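# Press the gauge pin on the magnet-marked post

## Task

Find the one post of the checking fixture that has a yellow magnet on it. Press that post's gauge pin fully home and keep it pressed for one second; afterwards the spring is allowed to return it. Do not disturb the other three gauge pins, and do not move the magnet.

## Robot and tools

Robot: two UR20-style arms, left_arm and right_arm, each ending in a Robotiq 2F-85 two-finger gripper with a wrist camera (cam_left_wrist, cam_right_wrist, both 896x504). There are no fixed cameras.

Frames. The scene frame has its origin at table-top height, midway between the nominal bases. +z points up, +x points out over the table, and left_arm sits on the +y side. Base roots: left_arm at (+0.060, +0.928, 0) m, right_arm at (-0.064, -0.817, 0) m, each with a tiny yaw. Each arm reports its hand pose, velocities and Hand target in its own base frame. Offsets are measured along the axes of that arm's current Hand target. On the gripper, +z is the direction the fingers point and y is the direction they open and close. end_effector_position is the point between the pads when closed; closed fingertips reach about 19 mm past it.

execute_actions(actions, cameras). actions is a list of actions. Each action is a table of up to 15 rows, one row per 1/30 s; a shorter table repeats its last row. Every row is one flat list of 18 numbers, each in [-1, 1], covering both arms: left dx, dy, dz, rx, ry, rz, gripper position, force_limit, speed, then the same nine for the right arm. The six pose numbers are an offset from the Hand target the action began with, not a pose. Every row counts from that same start, so each new action or call moves on again. Scale: 1.0 equals 0.6 m or 180 degrees, and rx, ry, rz form one rotation vector. All six zero means go back to the current Hand target. Gripper position is absolute: +1 fully open (85 mm), about -0.8 pads touching, -1 close until blocked. force_limit and speed (both start at +1) set grip strength and closing rate (about 20 mm/s at -1, 150 mm/s at +1). To leave a gripper unchanged, resend its last three numbers, because 0 is a real command. cameras: list of names, ["all"], or []; images come by default only when actions is empty.

move(target, speed, blend, stop_force, zero, blocking, cameras). target is one 18-number row in the same layout and scale, or a list of up to 15 such rows; every row is an offset from the Hand targets at the move's start, not from the previous row. speed: top path speed in m/s, 0.002 to 4.2 (default 0.25), one value or one per row. blend: corner rounding in m for lists (0 means stop at each point). stop_force: 6 to 120 N, one value for both arms; an arm's path ends when its wrist sensor feels that much push against its motion, and it then backs off slightly. zero (only with stop_force): true re-zeros the sensor first. blocking=false returns early but cannot be combined with stop_force. The result adds a move: line, e.g. done, off_target, moving, held or fault, plus limits=paced (pose clipped) or limits=held (steps withheld). Paths are straight, ignore obstacles, and last at most 10 s.

wait(seconds 0 to 10) lets the robot hold its commands. stop brakes a running move. zoom_image(camera, region=[x0, y0, x1, y1] in pixels of that camera's latest image, at most 504 by 504). zero_wrist_force(arm) subtracts the current wrist reading from later ones. read_manual only returns licence text. finished_scene(scene) ends the current scene, given by its number; call nothing after it in that reply.

Results list per arm: end_effector_position (m), end_effector_quat_wxyz, velocities, Hand target (the last commanded pose after clipping, which later offsets start from), joint positions and torques, Wrist force and Wrist torque in the gripper's own axes (a push on a surface shows as force into the arm), the peak force since the last report, motor temperatures, and Tool commands. object_status: 0 moving, 1 blocked while opening, 2 blocked while closing (a grip), 3 reached the commanded opening. position_measured is in counts: 3 open, 230 pads together. The gripper may stop short of its Hand target; the next command asks for it again.

Control notes. Orientation commands are clipped to within 32 degrees of the measured orientation each step. Motion trails commands by about 0.2 s. Keep paths away from an arm's own base. A clearance check may hold commands that bring the arms close together; do not let them hit or squeeze each other.

What to avoid. The arms are stiff: a target even slightly beyond a firm contact can trigger a fault stop (force near 150 N on any part, or joint torque at its limit: 678, 678, 398, 98.4, 98.4, 98.4 N m), freezing that arm for 10 s. For pressing the pin, approach slowly with stop_force, keep the press target only a little past contact, then command back away. Do not knock the magnet, the other pins or the fixture, and nothing may end up off the table, which fails the task. Avoid fast impacts and hard pushes. Motors heat when stretched, loaded or pushing against something unreachable; a MOTOR HOT line appears at 70 °C and 85 °C brakes the arm for 30 to 60 s.

Each tool is called after "Call:" in YAML: its name, and indented under it one key for each argument.

## Session

Call:
execute_actions:
  actions: []

Scene clock: 0.00 s.
left_arm: end_effector_position=(+0.6452, +0.5338, +0.3687) position_measured=3 object_status=3 end_effector_quat_wxyz=(+0.054, +0.895, -0.431, +0.101) | right_arm: end_effector_position=(+1.0094, -0.4085, +0.1239) position_measured=3 object_status=3 end_effector_quat_wxyz=(+0.497, -0.362, -0.574, -0.541)
Joint positions: left_arm=[0.541 -1.507 2.094 -2.179 -1.799 -1.706] | right_arm=[2.693 -2.576 -1.22 -2.623 2.507 -0.374]
Joint velocities: within noise
Joint torques (N m): no reading
Motor temperatures (°C): left_arm=[24 36 26 39 35 34] | right_arm=[29 36 36 38 34 39]
Wrist force (N): no reading
Wrist torque (N m): no reading
Wrist force, peak (N): no reading
Hand target: left_arm +0.6452, +0.5338, +0.3687; +0.054, +0.895, -0.431, +0.101 | right_arm +1.0094, -0.4085, +0.1239; +0.497, -0.362, -0.574, -0.541
Tool commands: left_gripper/position=+1.0 left_gripper/force_limit=+1.0 left_gripper/speed=+1.0 right_gripper/position=+1.0 right_gripper/force_limit=+1.0 right_gripper/speed=+1.0

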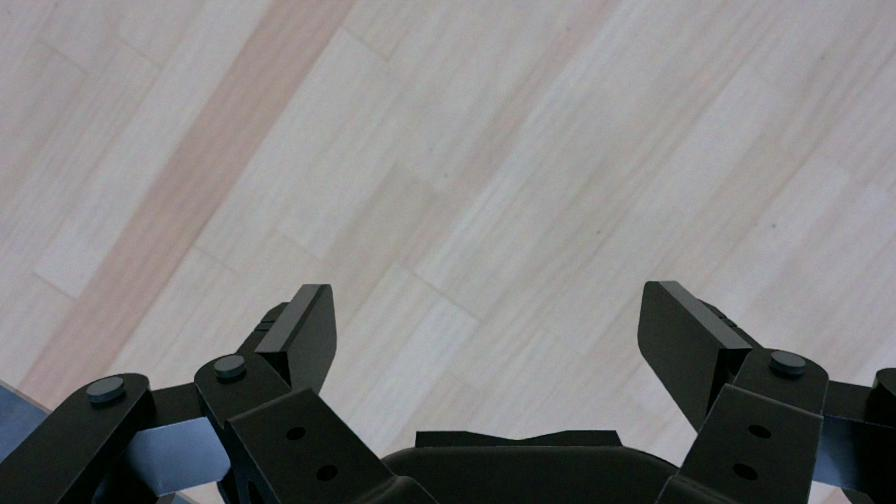

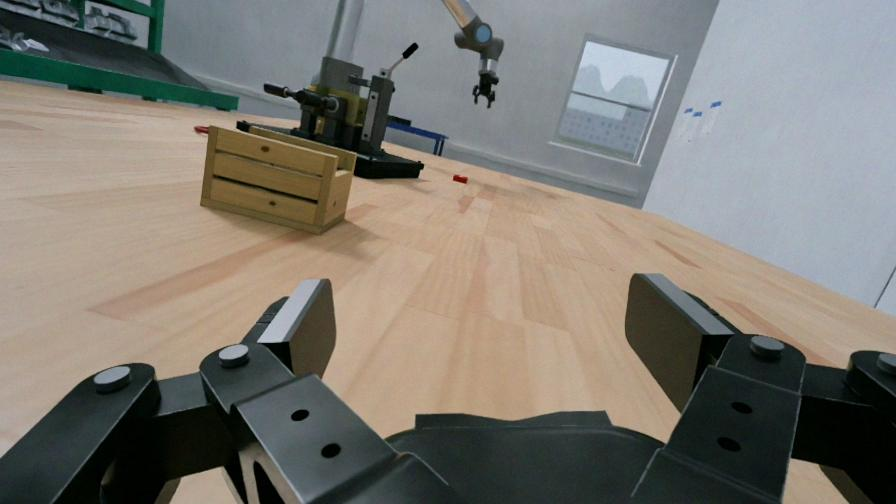

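Call:
zoom_image:
  camera: "cam_right_wrist"
  region: [180, 20, 480, 240]

Scaled by 1.680 from the camera's 896x504 image, which has a finer 1280x720 frame.

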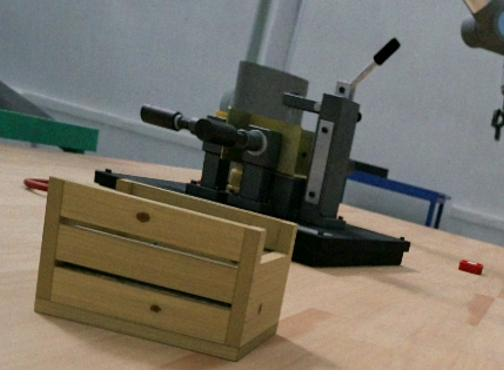

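Call:
move:
  target: [0,0,0,0,0,0,1,1,1, 0.511,-0.064,1.0,0.0467,-0.1106,0.0714,-1,-1,1]
  speed: 0.5
  cameras: ["cam_right_wrist"]

Scene clock: 4.93 s.
left_arm: end_effector_position=(+0.6452, +0.5338, +0.3687) position_measured=3 object_status=3 end_effector_quat_wxyz=(+0.054, +0.895, -0.431, +0.101) | right_arm: end_effector_position=(+0.7906, +0.1362, +0.4570) position_measured=234 object_status=3 end_effector_quat_wxyz=(-0.473, +0.474, +0.645, +0.369)
Joint positions: left_arm=[0.541 -1.507 2.094 -2.179 -1.799 -1.706] | right_arm=[3.171 -1.76 -2.013 -1.634 2.768 0.814]
Joint torques (N m): left_arm=[2.13 -100.74 -90.95 -10.06 -0.85 -0.9] | right_arm=[17.45 127.23 73.13 13.05 -0.77 3.46]
Wrist force (N): left_arm=[0.0 -0.1 -0.3] | right_arm=[-0.3 1.4 0.9]
Wrist torque (N m): left_arm=[-0.03 -0.01 0.00] | right_arm=[0.55 0.21 -0.31]
Wrist force, peak (N): left_arm=[0.5 -0.5 0.0] | right_arm=[2.0 1.1 5.0]
Hand target: left_arm +0.6452, +0.5338, +0.3687; +0.054, +0.895, -0.431, +0.101 | right_arm +0.7906, +0.1362, +0.4570; -0.473, +0.474, +0.645, +0.369
Off the commanded pose: left_arm 0.000 m, 0 deg | right_arm 0.000 m, 0 deg.
move: done
camera_calibration:
cam_right_wrist: T_world_to_cam=[[0.96053, 0.278143, -0.00426003, -0.783066], [0.156013, -0.551322, -0.819575, 0.342039], [-0.230308, 0.786562, -0.572955, 0.46327], [0, 0, 0, 1]] pos_world=[0.805491, 0.0419877, 0.542424]
Images, in order (width x height): cam_right_wrist 896x504.

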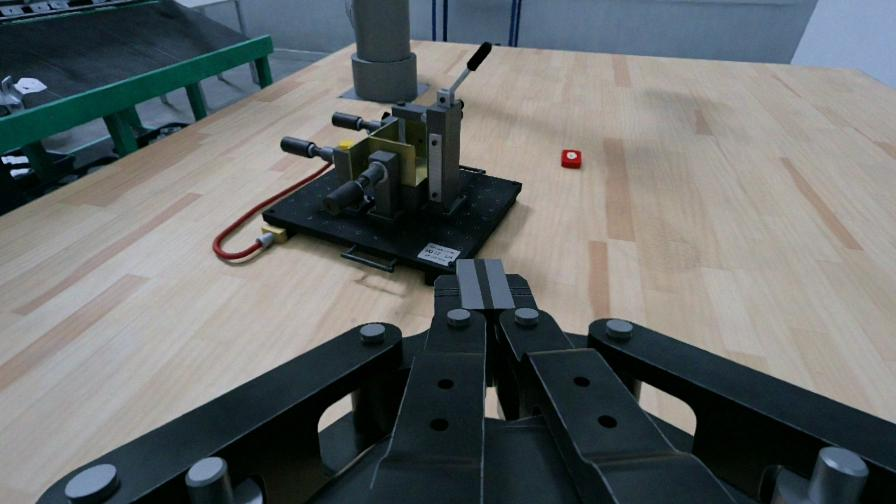

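Call:
zoom_image:
  camera: "cam_right_wrist"
  region: [240, 30, 540, 280]

Scaled by 1.680 from the camera's 896x504 image, which has a finer 1280x720 frame.

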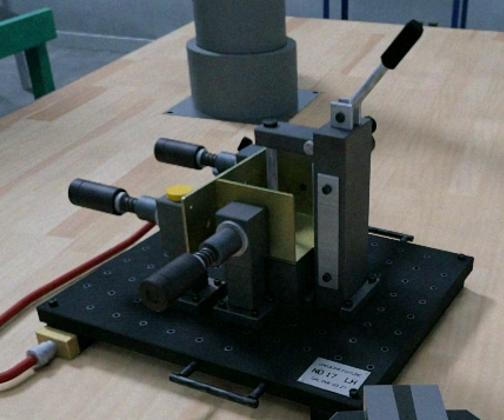

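Call:
move:
  target: [0,0,0,0,0,0,1,1,1, 0.145,-0.492,1.0,0.13,-0.22,-0.165,-1,-1,1]
  speed: 0.5
  cameras: ["cam_right_wrist"]

Scene clock: 9.50 s.
left_arm: end_effector_position=(+0.6452, +0.5338, +0.3687) position_measured=3 object_status=3 end_effector_quat_wxyz=(+0.054, +0.895, -0.431, +0.101) | right_arm: end_effector_position=(+0.3419, +0.6308, +0.3643) position_measured=234 object_status=3 end_effector_quat_wxyz=(-0.207, +0.290, +0.920, +0.161)
Joint positions: left_arm=[0.541 -1.507 2.094 -2.179 -1.799 -1.706] | right_arm=[4.293 -1.493 -2.382 -0.542 2.018 1.829]
Joint torques (N m): left_arm=[2.76 -100.89 -93.39 -10.31 -0.7 -1.34] | right_arm=[23.57 36.04 99.65 17.11 -1.59 4.72]
Wrist force (N): left_arm=[0.1 -0.2 -0.2] | right_arm=[-1.3 1.8 2.3]
Wrist torque (N m): left_arm=[-0.03 -0.01 0.00] | right_arm=[1.23 0.48 -0.21]
Wrist force, peak (N): left_arm=[0.1 -0.4 -0.4] | right_arm=[3.4 2.6 5.1]
Hand target: left_arm +0.6452, +0.5338, +0.3687; +0.054, +0.895, -0.431, +0.101 | right_arm +0.3418, +0.6309, +0.3643; -0.207, +0.290, +0.921, +0.161
Off the commanded pose: left_arm 0.000 m, 0 deg | right_arm 0.000 m, 0 deg.
move: done
camera_calibration:
cam_right_wrist: T_world_to_cam=[[0.619939, 0.769052, 0.155675, -0.741468], [0.783418, -0.595544, -0.17772, 0.188384], [-0.0439642, 0.232134, -0.97169, 0.349163], [0, 0, 0, 1]] pos_world=[0.327432, 0.601366, 0.488186]
Images, in order (width x height): cam_right_wrist 896x504.

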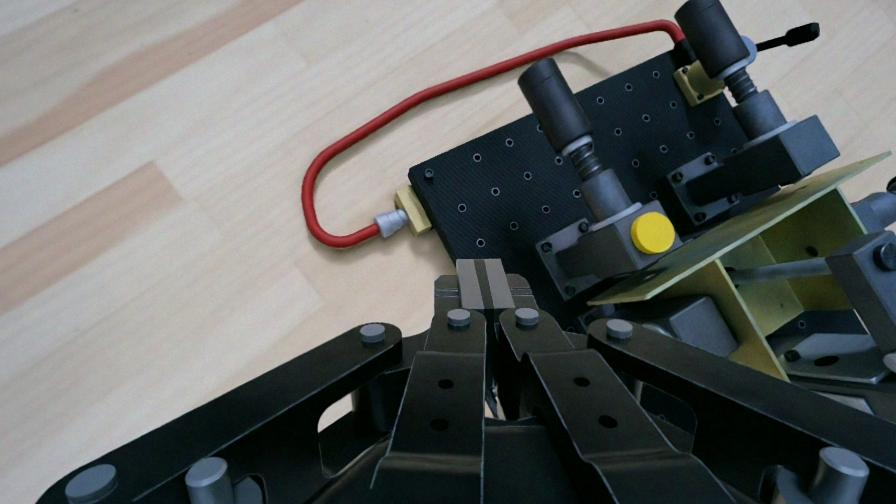

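Call:
move:
  target: [0,0,0,0,0,0,1,1,1, 0.2715,0.0777,0.3658,0.0881,-0.1453,-0.1176,-1,-1,1]
  speed: 0.4
  cameras: ["cam_right_wrist"]

Scene clock: 12.63 s.
left_arm: end_effector_position=(+0.6452, +0.5338, +0.3687) position_measured=3 object_status=3 end_effector_quat_wxyz=(+0.054, +0.895, -0.431, +0.101) | right_arm: end_effector_position=(+0.1851, +0.8345, +0.2605) position_measured=234 object_status=3 end_effector_quat_wxyz=(+0.000, +0.115, +0.993, +0.000)
Joint positions: left_arm=[0.541 -1.507 2.094 -2.179 -1.799 -1.706] | right_arm=[4.732 -1.726 -2.155 -0.831 1.571 1.821]
Joint torques (N m): left_arm=[-3.77 -101.08 -93.7 -10.68 -0.49 -1.04] | right_arm=[22.99 87.06 90.36 3.27 -3.92 -6.64]
Wrist force (N): left_arm=[0.1 -0.1 0.1] | right_arm=[-1.2 3.7 0.8]
Wrist torque (N m): left_arm=[-0.02 -0.02 0.00] | right_arm=[1.65 0.40 -0.11]
Wrist force, peak (N): left_arm=[0.4 -0.4 -0.1] | right_arm=[2.6 6.1 2.6]
Hand target: left_arm +0.6452, +0.5338, +0.3687; +0.054, +0.895, -0.431, +0.101 | right_arm +0.1850, +0.8347, +0.2605; +0.000, +0.115, +0.993, +0.000
Off the commanded pose: left_arm 0.000 m, 0 deg | right_arm 0.000 m, 0 deg.
move: done
camera_calibration:
cam_right_wrist: T_world_to_cam=[[0.258618, 0.965952, -0.00725667, -0.839806], [0.91572, -0.242763, 0.320193, -0.0344992], [0.30753, -0.0894528, -0.947324, 0.391098], [0, 0, 0, 1]] pos_world=[0.128506, 0.837822, 0.375449]
Images, in order (width x height): cam_right_wrist 896x504.

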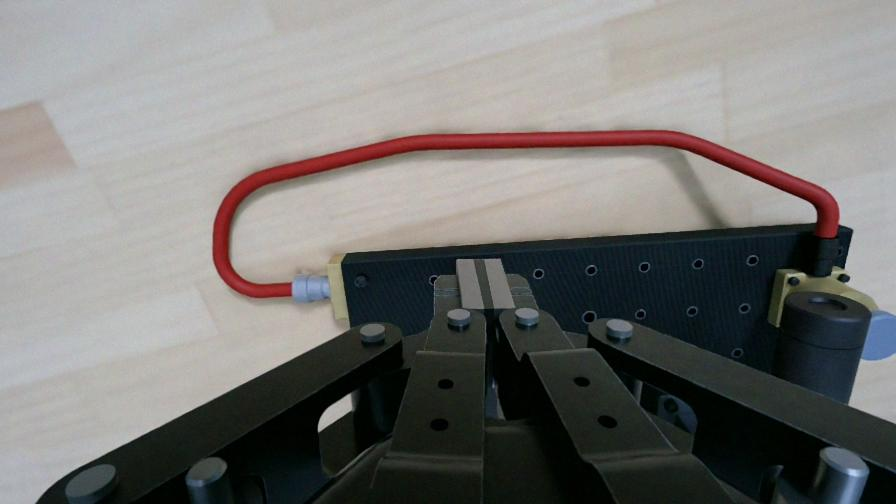

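Call:
move:
  target: [0,0,0,0,0,0,1,1,1, -0.01,0,0.05,0.1726,0,-0.9796,-1,-1,1]
  speed: 0.8
  cameras: ["cam_right_wrist"]

Scene clock: 17.40 s.
left_arm: end_effector_position=(+0.6452, +0.5338, +0.3687) position_measured=3 object_status=3 end_effector_quat_wxyz=(+0.054, +0.895, -0.431, +0.101) | right_arm: end_effector_position=(+0.1908, +0.8333, +0.2305) position_measured=234 object_status=3 end_effector_quat_wxyz=(+0.020, +0.977, -0.122, +0.172)
Joint positions: left_arm=[0.541 -1.507 2.094 -2.179 -1.799 -1.706] | right_arm=[4.856 -1.765 -2.16 -0.923 1.248 -1.157]
Joint torques (N m): left_arm=[-3.15 -101.52 -91.75 -10.03 -1.13 -0.49] | right_arm=[-24.49 130.21 65.77 14.58 4.16 -7.89]
Wrist force (N): left_arm=[0.1 -0.2 -0.2] | right_arm=[-1.5 3.6 1.0]
Wrist torque (N m): left_arm=[-0.04 -0.02 0.00] | right_arm=[1.54 0.55 -0.09]
Wrist force, peak (N): left_arm=[-0.5 -0.3 0.3] | right_arm=[-2.3 3.6 1.6]
Hand target: left_arm +0.6452, +0.5338, +0.3687; +0.054, +0.895, -0.431, +0.101 | right_arm +0.1909, +0.8333, +0.2305; +0.020, +0.977, -0.122, +0.172
Off the commanded pose: left_arm 0.000 m, 0 deg | right_arm 0.000 m, 0 deg.
move: done
camera_calibration:
cam_right_wrist: T_world_to_cam=[[-0.270145, -0.9626, -0.0205521, 0.870687], [-0.962427, 0.270583, -0.0227917, -0.0207839], [0.0275003, 0.0136228, -0.999529, 0.340281], [0, 0, 0, 1]] pos_world=[0.205851, 0.839112, 0.357542]
Images, in order (width x height): cam_right_wrist 896x504.

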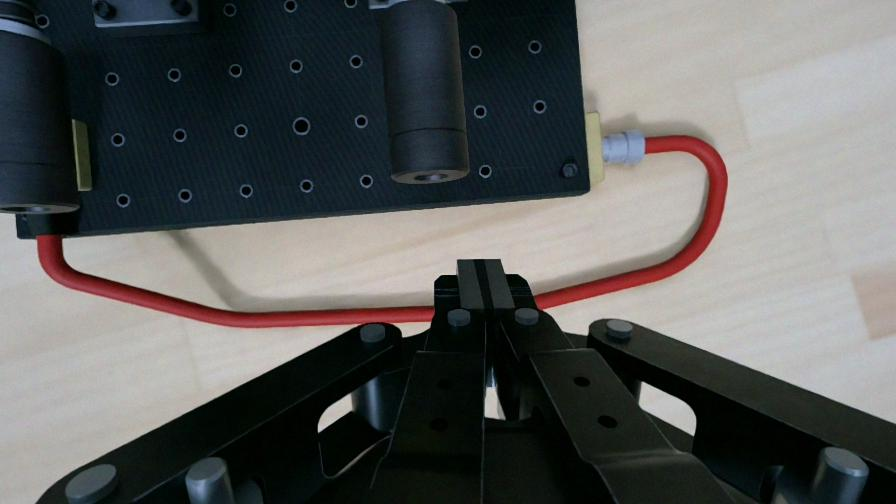

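Call:
move:
  target: [0,0,0,0,0,0,1,1,1, -0.0095,-0.0317,0.1172,0,-0.111,0,-1,-1,1]
  speed: 0.2
  cameras: ["cam_right_wrist"]

Call:
zero_wrist_force:
  arm: "right_arm"

Scene clock: 20.40 s.
left_arm: end_effector_position=(+0.6452, +0.5338, +0.3687) position_measured=3 object_status=3 end_effector_quat_wxyz=(+0.054, +0.895, -0.431, +0.101) | right_arm: end_effector_position=(+0.2137, +0.8473, +0.1626) position_measured=234 object_status=3 end_effector_quat_wxyz=(-0.002, +0.992, -0.124, +0.000)
Joint positions: left_arm=[0.541 -1.507 2.094 -2.179 -1.799 -1.706] | right_arm=[4.698 -1.844 -2.19 -0.675 1.57 -1.338]
Joint torques (N m): left_arm=[0.83 -98.11 -91.41 -10.63 -0.76 -1.26] | right_arm=[-16.16 98.18 58.6 15.82 5.22 -6.05]
Wrist force (N): left_arm=[0.3 -0.1 -0.2] | right_arm=[-1.2 4.1 1.6]
Wrist torque (N m): left_arm=[-0.02 -0.04 0.00] | right_arm=[2.08 0.37 -0.12]
Wrist force, peak (N): left_arm=[-0.1 -0.6 -0.2] | right_arm=[-0.3 4.0 2.7]
Hand target: left_arm +0.6452, +0.5338, +0.3687; +0.054, +0.895, -0.431, +0.101 | right_arm +0.2137, +0.8473, +0.1625; -0.002, +0.992, -0.124, +0.000
Off the commanded pose: left_arm 0.000 m, 0 deg | right_arm 0.000 m, 0 deg.
move: done
camera_calibration:
cam_right_wrist: T_world_to_cam=[[-0.274257, -0.961596, -0.0107437, 0.887412], [-0.912046, 0.256551, 0.319926, -0.058715], [-0.304884, 0.097541, -0.947381, 0.262964], [0, 0, 0, 1]] pos_world=[0.270002, 0.842746, 0.277446]
Images, in order (width x height): cam_right_wrist 896x504.

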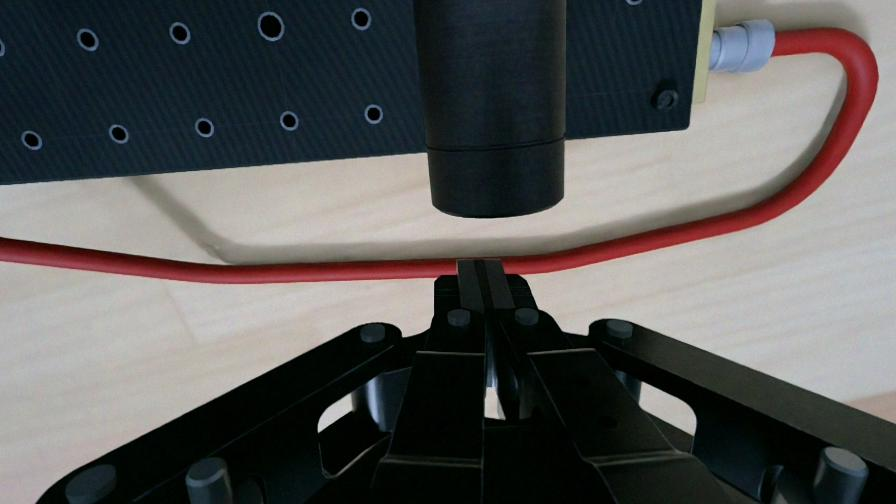

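Wrist force sensor zeroed.

Call:
move:
  target: [0,0,0,0,0,0,1,1,1, 0.1,0,0,0,0,0,-1,-1,1]
  speed: 0.03
  stop_force: 40
  cameras: ["cam_right_wrist"]

Scene clock: 24.10 s.
left_arm: end_effector_position=(+0.6452, +0.5338, +0.3687) position_measured=3 object_status=3 end_effector_quat_wxyz=(+0.054, +0.895, -0.431, +0.101) | right_arm: end_effector_position=(+0.2530, +0.8374, +0.1625) position_measured=234 object_status=3 end_effector_quat_wxyz=(-0.002, +0.992, -0.124, +0.000)
Joint positions: left_arm=[0.541 -1.507 2.094 -2.179 -1.799 -1.706] | right_arm=[4.651 -1.845 -2.189 -0.676 1.57 -1.384]
Joint torques (N m): left_arm=[0.69 -97.01 -95.03 -10.92 -0.67 -0.71] | right_arm=[0.53 135.34 51.57 12.37 -1.49 4.37]
Wrist force (N, zeroed by zero_wrist_force on right_arm): left_arm=[0.0 0.0 0.1] | right_arm=[-19.6 -2.5 -3.4]
Wrist torque (N m, zeroed by zero_wrist_force on right_arm): left_arm=[0.00 0.00 0.00] | right_arm=[-0.06 0.09 -0.56]
Wrist force, peak (N, zeroed by zero_wrist_force on right_arm): left_arm=[-0.2 -0.5 0.1] | right_arm=[-104.8 0.1 2.9]
Hand target: left_arm +0.6452, +0.5338, +0.3687; +0.054, +0.895, -0.431, +0.101 | right_arm +0.2530, +0.8374, +0.1625; -0.002, +0.992, -0.124, +0.000 (not the last commanded pose)
Off the commanded pose: left_arm 0.000 m, 0 deg | right_arm 0.019 m, 0 deg.
move: contact (right_arm)
camera_calibration:
cam_right_wrist: T_world_to_cam=[[-0.274266, -0.961594, -0.0106826, 0.888586], [-0.911973, 0.256557, 0.32013, -0.0202997], [-0.305094, 0.0975431, -0.947313, 0.275997], [0, 0, 0, 1]] pos_world=[0.309402, 0.832746, 0.277446]
Images, in order (width x height): cam_right_wrist 896x504.

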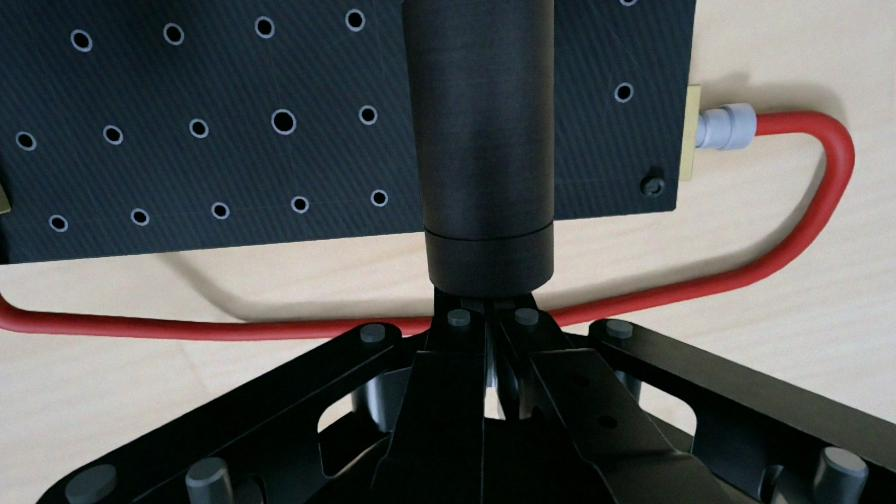

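Call:
move:
  target: [0,0,0,0,0,0,1,1,1, 0.01,0,0,0,0,0,-1,-1,1]
  speed: 0.004
  stop_force: 15
  cameras: ["cam_right_wrist"]

Scene clock: 25.17 s.
left_arm: end_effector_position=(+0.6452, +0.5338, +0.3687) position_measured=3 object_status=3 end_effector_quat_wxyz=(+0.054, +0.895, -0.431, +0.101) | right_arm: end_effector_position=(+0.2531, +0.8373, +0.1625) position_measured=234 object_status=3 end_effector_quat_wxyz=(-0.002, +0.992, -0.124, +0.000) end_effector_velocity=(+0.000, +0.000, -0.003) end_effector_angular_velocity=(-0.004, +0.000, -0.001)
Joint positions: left_arm=[0.541 -1.507 2.094 -2.179 -1.799 -1.706] | right_arm=[4.651 -1.845 -2.189 -0.675 1.57 -1.384]
Joint velocities: left_arm=[within noise] | right_arm=[0 -0.005 0.001 0 0 0]
Joint torques (N m): left_arm=[-2.87 -101.31 -94.36 -10.22 -0.82 -0.95] | right_arm=[-12.74 130.13 54.69 8.55 -16.57 5.96]
Wrist force (N, zeroed by zero_wrist_force on right_arm): left_arm=[0.2 -0.1 0.1] | right_arm=[-36.6 -5.1 -1.5]
Wrist torque (N m, zeroed by zero_wrist_force on right_arm): left_arm=[-0.01 -0.03 0.00] | right_arm=[-0.09 0.18 -0.60]
Wrist force, peak (N, zeroed by zero_wrist_force on right_arm): left_arm=[-0.1 -0.4 0.3] | right_arm=[-42.3 -5.5 -2.4]
Hand target: left_arm +0.6452, +0.5338, +0.3687; +0.054, +0.895, -0.431, +0.101 | right_arm +0.2531, +0.8373, +0.1625; -0.002, +0.992, -0.124, +0.000 (not the last commanded pose)
Off the commanded pose: left_arm 0.000 m, 0 deg | right_arm 0.006 m, 0 deg.
move: contact (right_arm)
camera_calibration:
cam_right_wrist: T_world_to_cam=[[-0.274395, -0.961558, -0.0106809, 0.888651], [-0.911876, 0.256659, 0.320324, -0.0202871], [-0.305269, 0.097635, -0.947248, 0.276018], [0, 0, 0, 1]] pos_world=[0.309602, 0.832747, 0.277447]
Images, in order (width x height): cam_right_wrist 896x504.

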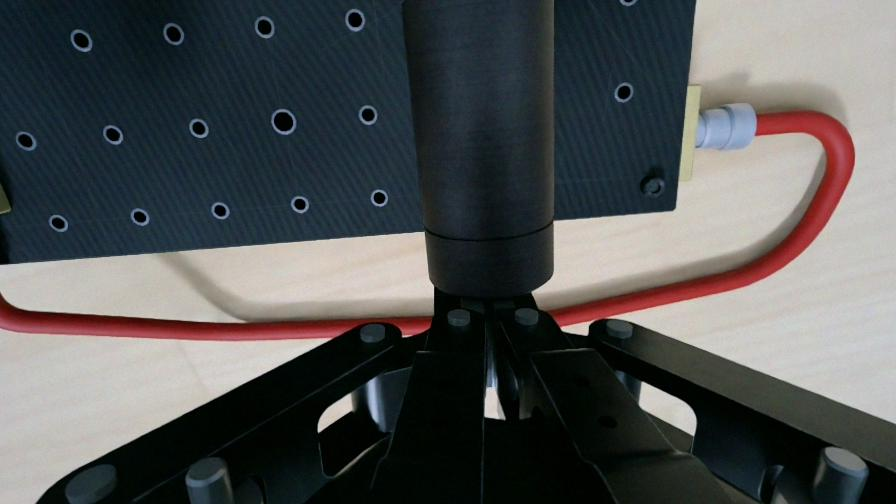

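Call:
wait:
  seconds: 1.3

Call:
move:
  target: [0,0,0,0,0,0,1,1,1, -0.08,0,0,0,0,0,-1,-1,1]
  speed: 0.1
  cameras: ["cam_right_wrist"]

Scene clock: 26.80 s.
left_arm: end_effector_position=(+0.6452, +0.5338, +0.3687) position_measured=3 object_status=3 end_effector_quat_wxyz=(+0.054, +0.895, -0.431, +0.101) | right_arm: end_effector_position=(+0.2531, +0.8373, +0.1625) position_measured=234 object_status=3 end_effector_quat_wxyz=(-0.002, +0.992, -0.124, +0.000)
Joint positions: left_arm=[0.541 -1.507 2.094 -2.179 -1.799 -1.706] | right_arm=[4.651 -1.845 -2.189 -0.676 1.57 -1.384]
Joint torques (N m): left_arm=[-5.69 -100.28 -92.31 -9.97 -1.02 -0.8] | right_arm=[-11.54 136.62 55.54 4.16 -15.91 5.73]
Wrist force (N, zeroed by zero_wrist_force on right_arm): left_arm=[0.0 0.0 0.0] | right_arm=[-35.4 -3.4 -0.7]
Wrist torque (N m, zeroed by zero_wrist_force on right_arm): left_arm=[0.01 0.01 0.00] | right_arm=[-0.03 0.16 -0.59]
Wrist force, peak (N, zeroed by zero_wrist_force on right_arm): left_arm=[0.0 -0.5 -0.2] | right_arm=[-36.4 -4.9 -1.2]
Hand target: left_arm +0.6452, +0.5338, +0.3687; +0.054, +0.895, -0.431, +0.101 | right_arm +0.2531, +0.8373, +0.1625; -0.002, +0.992, -0.124, +0.000 (not the last commanded pose)
Tool commands: left_gripper/position=+1.0 left_gripper/force_limit=+1.0 left_gripper/speed=+1.0 right_gripper/position=-1.0 right_gripper/force_limit=-1.0 right_gripper/speed=+1.0
Off the commanded pose: left_arm 0.000 m, 0 deg | right_arm 0.006 m, 0 deg.
wait: 1.30 s; at rest from the start

Scene clock: 27.73 s.
left_arm: end_effector_position=(+0.6452, +0.5338, +0.3687) position_measured=3 object_status=3 end_effector_quat_wxyz=(+0.054, +0.895, -0.431, +0.101) | right_arm: end_effector_position=(+0.2067, +0.8490, +0.1625) position_measured=234 object_status=3 end_effector_quat_wxyz=(-0.001, +0.992, -0.124, +0.000)
Joint positions: left_arm=[0.541 -1.507 2.094 -2.179 -1.799 -1.706] | right_arm=[4.706 -1.844 -2.19 -0.675 1.57 -1.329]
Joint torques (N m): left_arm=[5.28 -103.33 -92.62 -10.33 -0.66 -0.83] | right_arm=[31.23 115.25 79.46 14.73 2.22 4.53]
Wrist force (N, zeroed by zero_wrist_force on right_arm): left_arm=[-0.3 -0.4 0.0] | right_arm=[1.5 0.1 5.5]
Wrist torque (N m, zeroed by zero_wrist_force on right_arm): left_arm=[-0.06 0.05 0.00] | right_arm=[0.02 -0.28 -0.41]
Wrist force, peak (N, zeroed by zero_wrist_force on right_arm): left_arm=[0.0 0.4 -0.4] | right_arm=[-34.5 -3.6 -0.8]
Hand target: left_arm +0.6452, +0.5338, +0.3687; +0.054, +0.895, -0.431, +0.101 | right_arm +0.2066, +0.8491, +0.1625; -0.002, +0.992, -0.124, +0.000
Off the commanded pose: left_arm 0.000 m, 0 deg | right_arm 0.000 m, 0 deg.
move: done
camera_calibration:
cam_right_wrist: T_world_to_cam=[[-0.274347, -0.961572, -0.0106248, 0.887029], [-0.91192, 0.256642, 0.320215, -0.0656098], [-0.305183, 0.0975388, -0.947285, 0.260759], [0, 0, 0, 1]] pos_world=[0.263102, 0.844346, 0.277447]
Images, in order (width x height): cam_right_wrist 896x504.

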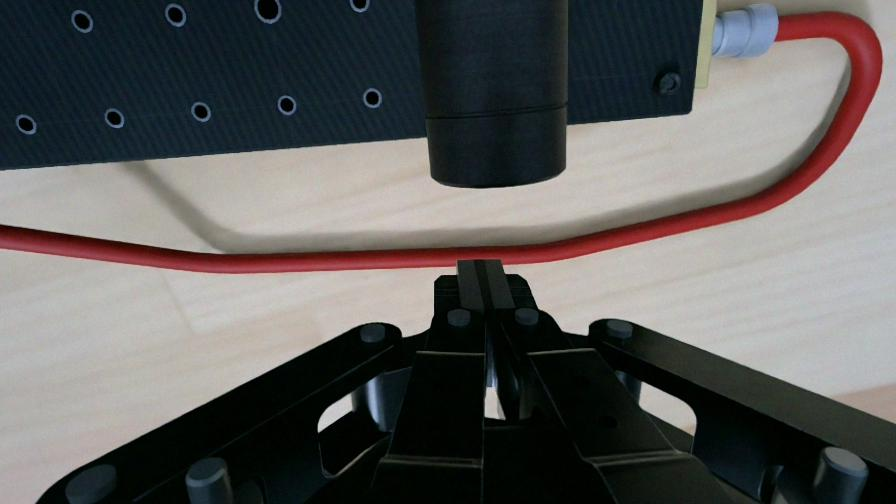

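Call:
finished_scene:
  scene: 1

The scene is finished: the task was done.


## Next scene

The same job, from a new start.

Call:
execute_actions:
  actions: []

Scene clock: 0.00 s.
left_arm: end_effector_position=(+1.6020, +0.5513, +0.3701) position_measured=3 object_status=3 end_effector_quat_wxyz=(-0.049, +0.940, +0.190, +0.279) | right_arm: end_effector_position=(+0.4481, +0.4679, +0.3319) position_measured=3 object_status=3 end_effector_quat_wxyz=(-0.272, +0.502, +0.649, +0.503)
Joint positions: left_arm=[0.193 -0.686 0.985 -2.439 -1.472 -3.319] | right_arm=[4.007 -1.969 -2.772 1.193 2.076 2.519]
Joint velocities: within noise
Joint torques (N m): no reading
Motor temperatures (°C): left_arm=[24 35 26 38 34 34] | right_arm=[28 35 36 37 34 38]
Wrist force (N): no reading
Wrist torque (N m): no reading
Wrist force, peak (N): no reading
Hand target: left_arm +1.6020, +0.5513, +0.3701; -0.049, +0.940, +0.190, +0.279 | right_arm +0.4481, +0.4679, +0.3319; -0.272, +0.502, +0.649, +0.503
Tool commands: left_gripper/position=+1.0 left_gripper/force_limit=+1.0 left_gripper/speed=+1.0 right_gripper/position=+1.0 right_gripper/force_limit=+1.0 right_gripper/speed=+1.0
camera_calibration:
cam_left_wrist: T_world_to_cam=[[0.359759, -0.933045, -0.000644322, -0.0546982], [-0.905937, -0.349141, -0.239538, 1.75183], [0.223274, 0.0867594, -0.970887, 0.0836019], [0, 0, 0, 1]] pos_world=[1.58806, 0.553346, 0.500761]
cam_right_wrist: T_world_to_cam=[[0.936397, -0.0141338, 0.350658, -0.517198], [0.256442, -0.654562, -0.711187, 0.443258], [0.239579, 0.755877, -0.609305, -0.132345], [0, 0, 0, 1]] pos_world=[0.40234, 0.382866, 0.41596]

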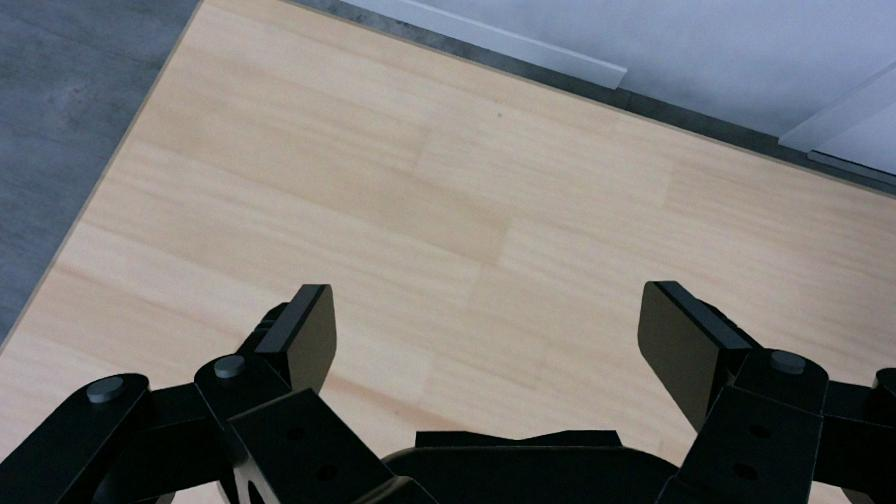

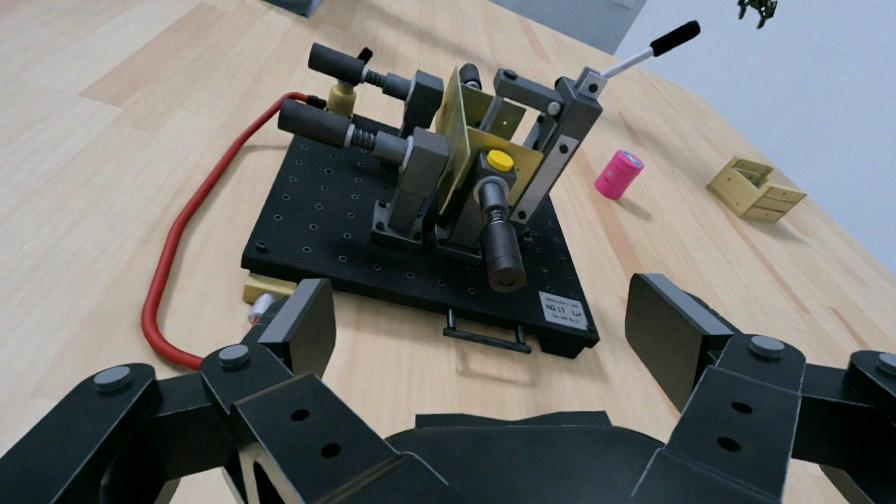

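Call:
zoom_image:
  camera: "cam_right_wrist"
  region: [420, 130, 600, 310]

Scaled by 2.800 from the camera's 896x504 image, which has a finer 1280x720 frame.

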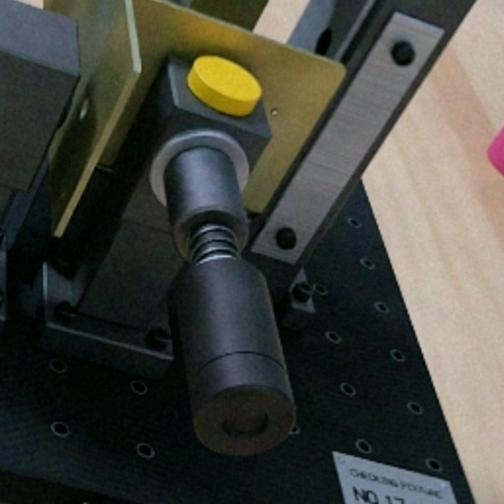

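Call:
move:
  target: [0,0,0,0,0,0,1,1,1, -0.2068,0.0665,0.4038,0.1158,-0.3706,0.0634,-1,-1,1]
  speed: 0.5
  cameras: ["cam_right_wrist"]

Scene clock: 5.63 s.
left_arm: end_effector_position=(+1.6020, +0.5513, +0.3701) position_measured=3 object_status=3 end_effector_quat_wxyz=(-0.049, +0.940, +0.190, +0.279) | right_arm: end_effector_position=(+0.5650, +0.6448, +0.1566) position_measured=234 object_status=3 end_effector_quat_wxyz=(+0.000, +0.698, +0.716, +0.000)
Joint positions: left_arm=[0.193 -0.686 0.985 -2.439 -1.472 -3.319] | right_arm=[4.229 -1.836 -2.214 -0.663 1.571 2.633]
Joint torques (N m): left_arm=[-0.13 -276.45 -106.23 -11.91 1.21 -1.45] | right_arm=[23.66 93.09 84.72 4.83 -4.33 6]
Wrist force (N): left_arm=[0.2 0.0 0.0] | right_arm=[-1.1 2.4 0.5]
Wrist torque (N m): left_arm=[0.00 -0.04 0.00] | right_arm=[1.39 0.45 -0.82]
Wrist force, peak (N): left_arm=[0.6 -0.5 -0.3] | right_arm=[1.5 3.5 2.4]
Hand target: left_arm +1.6020, +0.5513, +0.3701; -0.049, +0.940, +0.190, +0.279 | right_arm +0.5650, +0.6448, +0.1566; +0.000, +0.698, +0.716, +0.000
Off the commanded pose: left_arm 0.000 m, 0 deg | right_arm 0.000 m, 0 deg.
move: done
camera_calibration:
cam_right_wrist: T_world_to_cam=[[0.999957, -0.00416973, -0.00823205, -0.548675], [-0.00130981, -0.94719, 0.32067, 0.577025], [-0.00913442, -0.320645, -0.947155, 0.486722], [0, 0, 0, 1]] pos_world=[0.553853, 0.700329, 0.27145]
Images, in order (width x height): cam_right_wrist 896x504.

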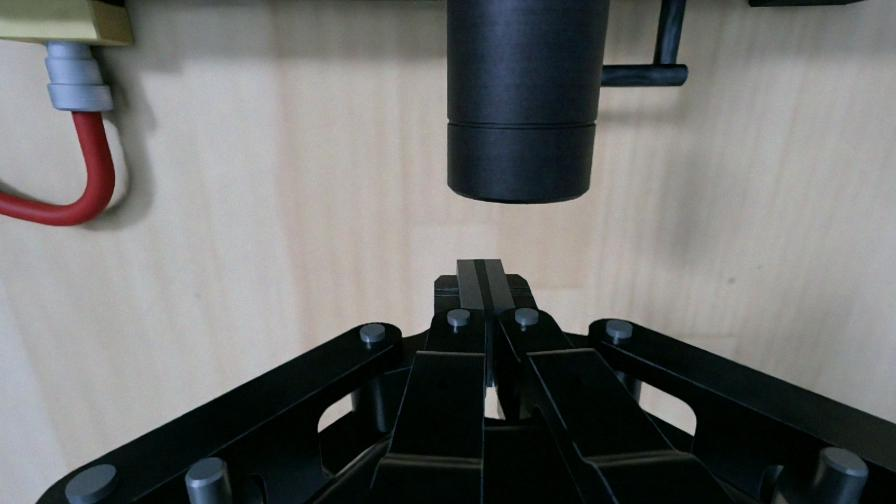

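Call:
move:
  target:
    - [0,0,0,0,0,0,1,1,1, 0.0333,0.0092,0,0,0,0,-1,-1,1]
    - [0,0,0,0,0,0,1,1,1, 0.0633,0.0092,0,0,0,0,-1,-1,1]
    - [0,0,0,0,0,0,1,1,1, 0.11,0.0092,0,0,0,0,-1,-1,1]
  speed: [0.12,0.06,0.009]
  stop_force: 32
  cameras: ["cam_right_wrist"]

Call:
wait:
  seconds: 1.1

Scene clock: 11.57 s.
left_arm: end_effector_position=(+1.6020, +0.5513, +0.3701) position_measured=3 object_status=3 end_effector_quat_wxyz=(-0.049, +0.940, +0.190, +0.279) | right_arm: end_effector_position=(+0.5694, +0.6894, +0.1565) position_measured=234 object_status=3 end_effector_quat_wxyz=(+0.000, +0.698, +0.716, -0.001)
Joint positions: left_arm=[0.193 -0.686 0.985 -2.439 -1.472 -3.319] | right_arm=[4.249 -1.87 -2.162 -0.681 1.571 2.652]
Joint torques (N m): left_arm=[0.62 -277.56 -103.74 -11.55 0.89 -1.12] | right_arm=[-0.54 152.74 81.3 23.09 5.06 -6.87]
Wrist force (N): left_arm=[0.5 0.1 0.1] | right_arm=[-29.9 2.3 6.6]
Wrist torque (N m): left_arm=[0.01 -0.08 0.00] | right_arm=[1.37 1.08 -0.52]
Wrist force, peak (N): left_arm=[0.6 -0.3 -0.3] | right_arm=[-56.8 3.4 -7.9]
Hand target: left_arm +1.6020, +0.5513, +0.3701; -0.049, +0.940, +0.190, +0.279 | right_arm +0.5694, +0.6894, +0.1565; +0.000, +0.698, +0.716, -0.001 (not the last commanded pose)
Off the commanded pose: left_arm 0.000 m, 0 deg | right_arm 0.022 m, 0 deg.
move: contact (right_arm); path passed 2 of 3 targets
camera_calibration:
cam_right_wrist: T_world_to_cam=[[0.999957, -0.00420587, -0.0083246, -0.552837], [-0.00131232, -0.947119, 0.32088, 0.619293], [-0.00923397, -0.320855, -0.947083, 0.501193], [0, 0, 0, 1]] pos_world=[0.558253, 0.745029, 0.271351]
Images, in order (width x height): cam_right_wrist 896x504.

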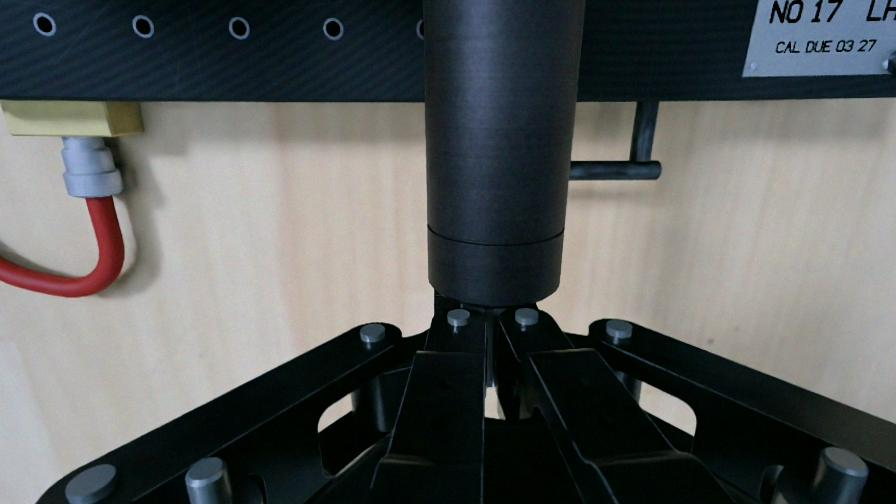

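Scene clock: 12.67 s.
left_arm: end_effector_position=(+1.6020, +0.5513, +0.3701) position_measured=3 object_status=3 end_effector_quat_wxyz=(-0.049, +0.940, +0.190, +0.279) | right_arm: end_effector_position=(+0.5694, +0.6894, +0.1565) position_measured=234 object_status=3 end_effector_quat_wxyz=(+0.000, +0.698, +0.716, +0.000)
Joint positions: left_arm=[0.193 -0.686 0.985 -2.439 -1.472 -3.319] | right_arm=[4.249 -1.87 -2.162 -0.681 1.571 2.652]
Joint torques (N m): left_arm=[0.88 -272.85 -101.56 -11.53 0.69 -0.81] | right_arm=[-2.15 152.28 83.81 21.39 4.85 -7.16]
Wrist force (N): left_arm=[0.1 0.0 -0.2] | right_arm=[-28.8 1.0 6.5]
Wrist torque (N m): left_arm=[0.01 -0.02 0.00] | right_arm=[1.31 1.09 -0.55]
Wrist force, peak (N): left_arm=[0.3 -0.5 -0.2] | right_arm=[-29.9 2.5 6.3]
Hand target: left_arm +1.6020, +0.5513, +0.3701; -0.049, +0.940, +0.190, +0.279 | right_arm +0.5694, +0.6894, +0.1565; +0.000, +0.698, +0.716, -0.001 (not the last commanded pose)
Tool commands: left_gripper/position=+1.0 left_gripper/force_limit=+1.0 left_gripper/speed=+1.0 right_gripper/position=-1.0 right_gripper/force_limit=-1.0 right_gripper/speed=+1.0
Off the commanded pose: left_arm 0.000 m, 0 deg | right_arm 0.022 m, 0 deg.
wait: 1.10 s; at rest by 0.17 s

Call:
finished_scene:
  scene: 2

The scene is finished: the task was done.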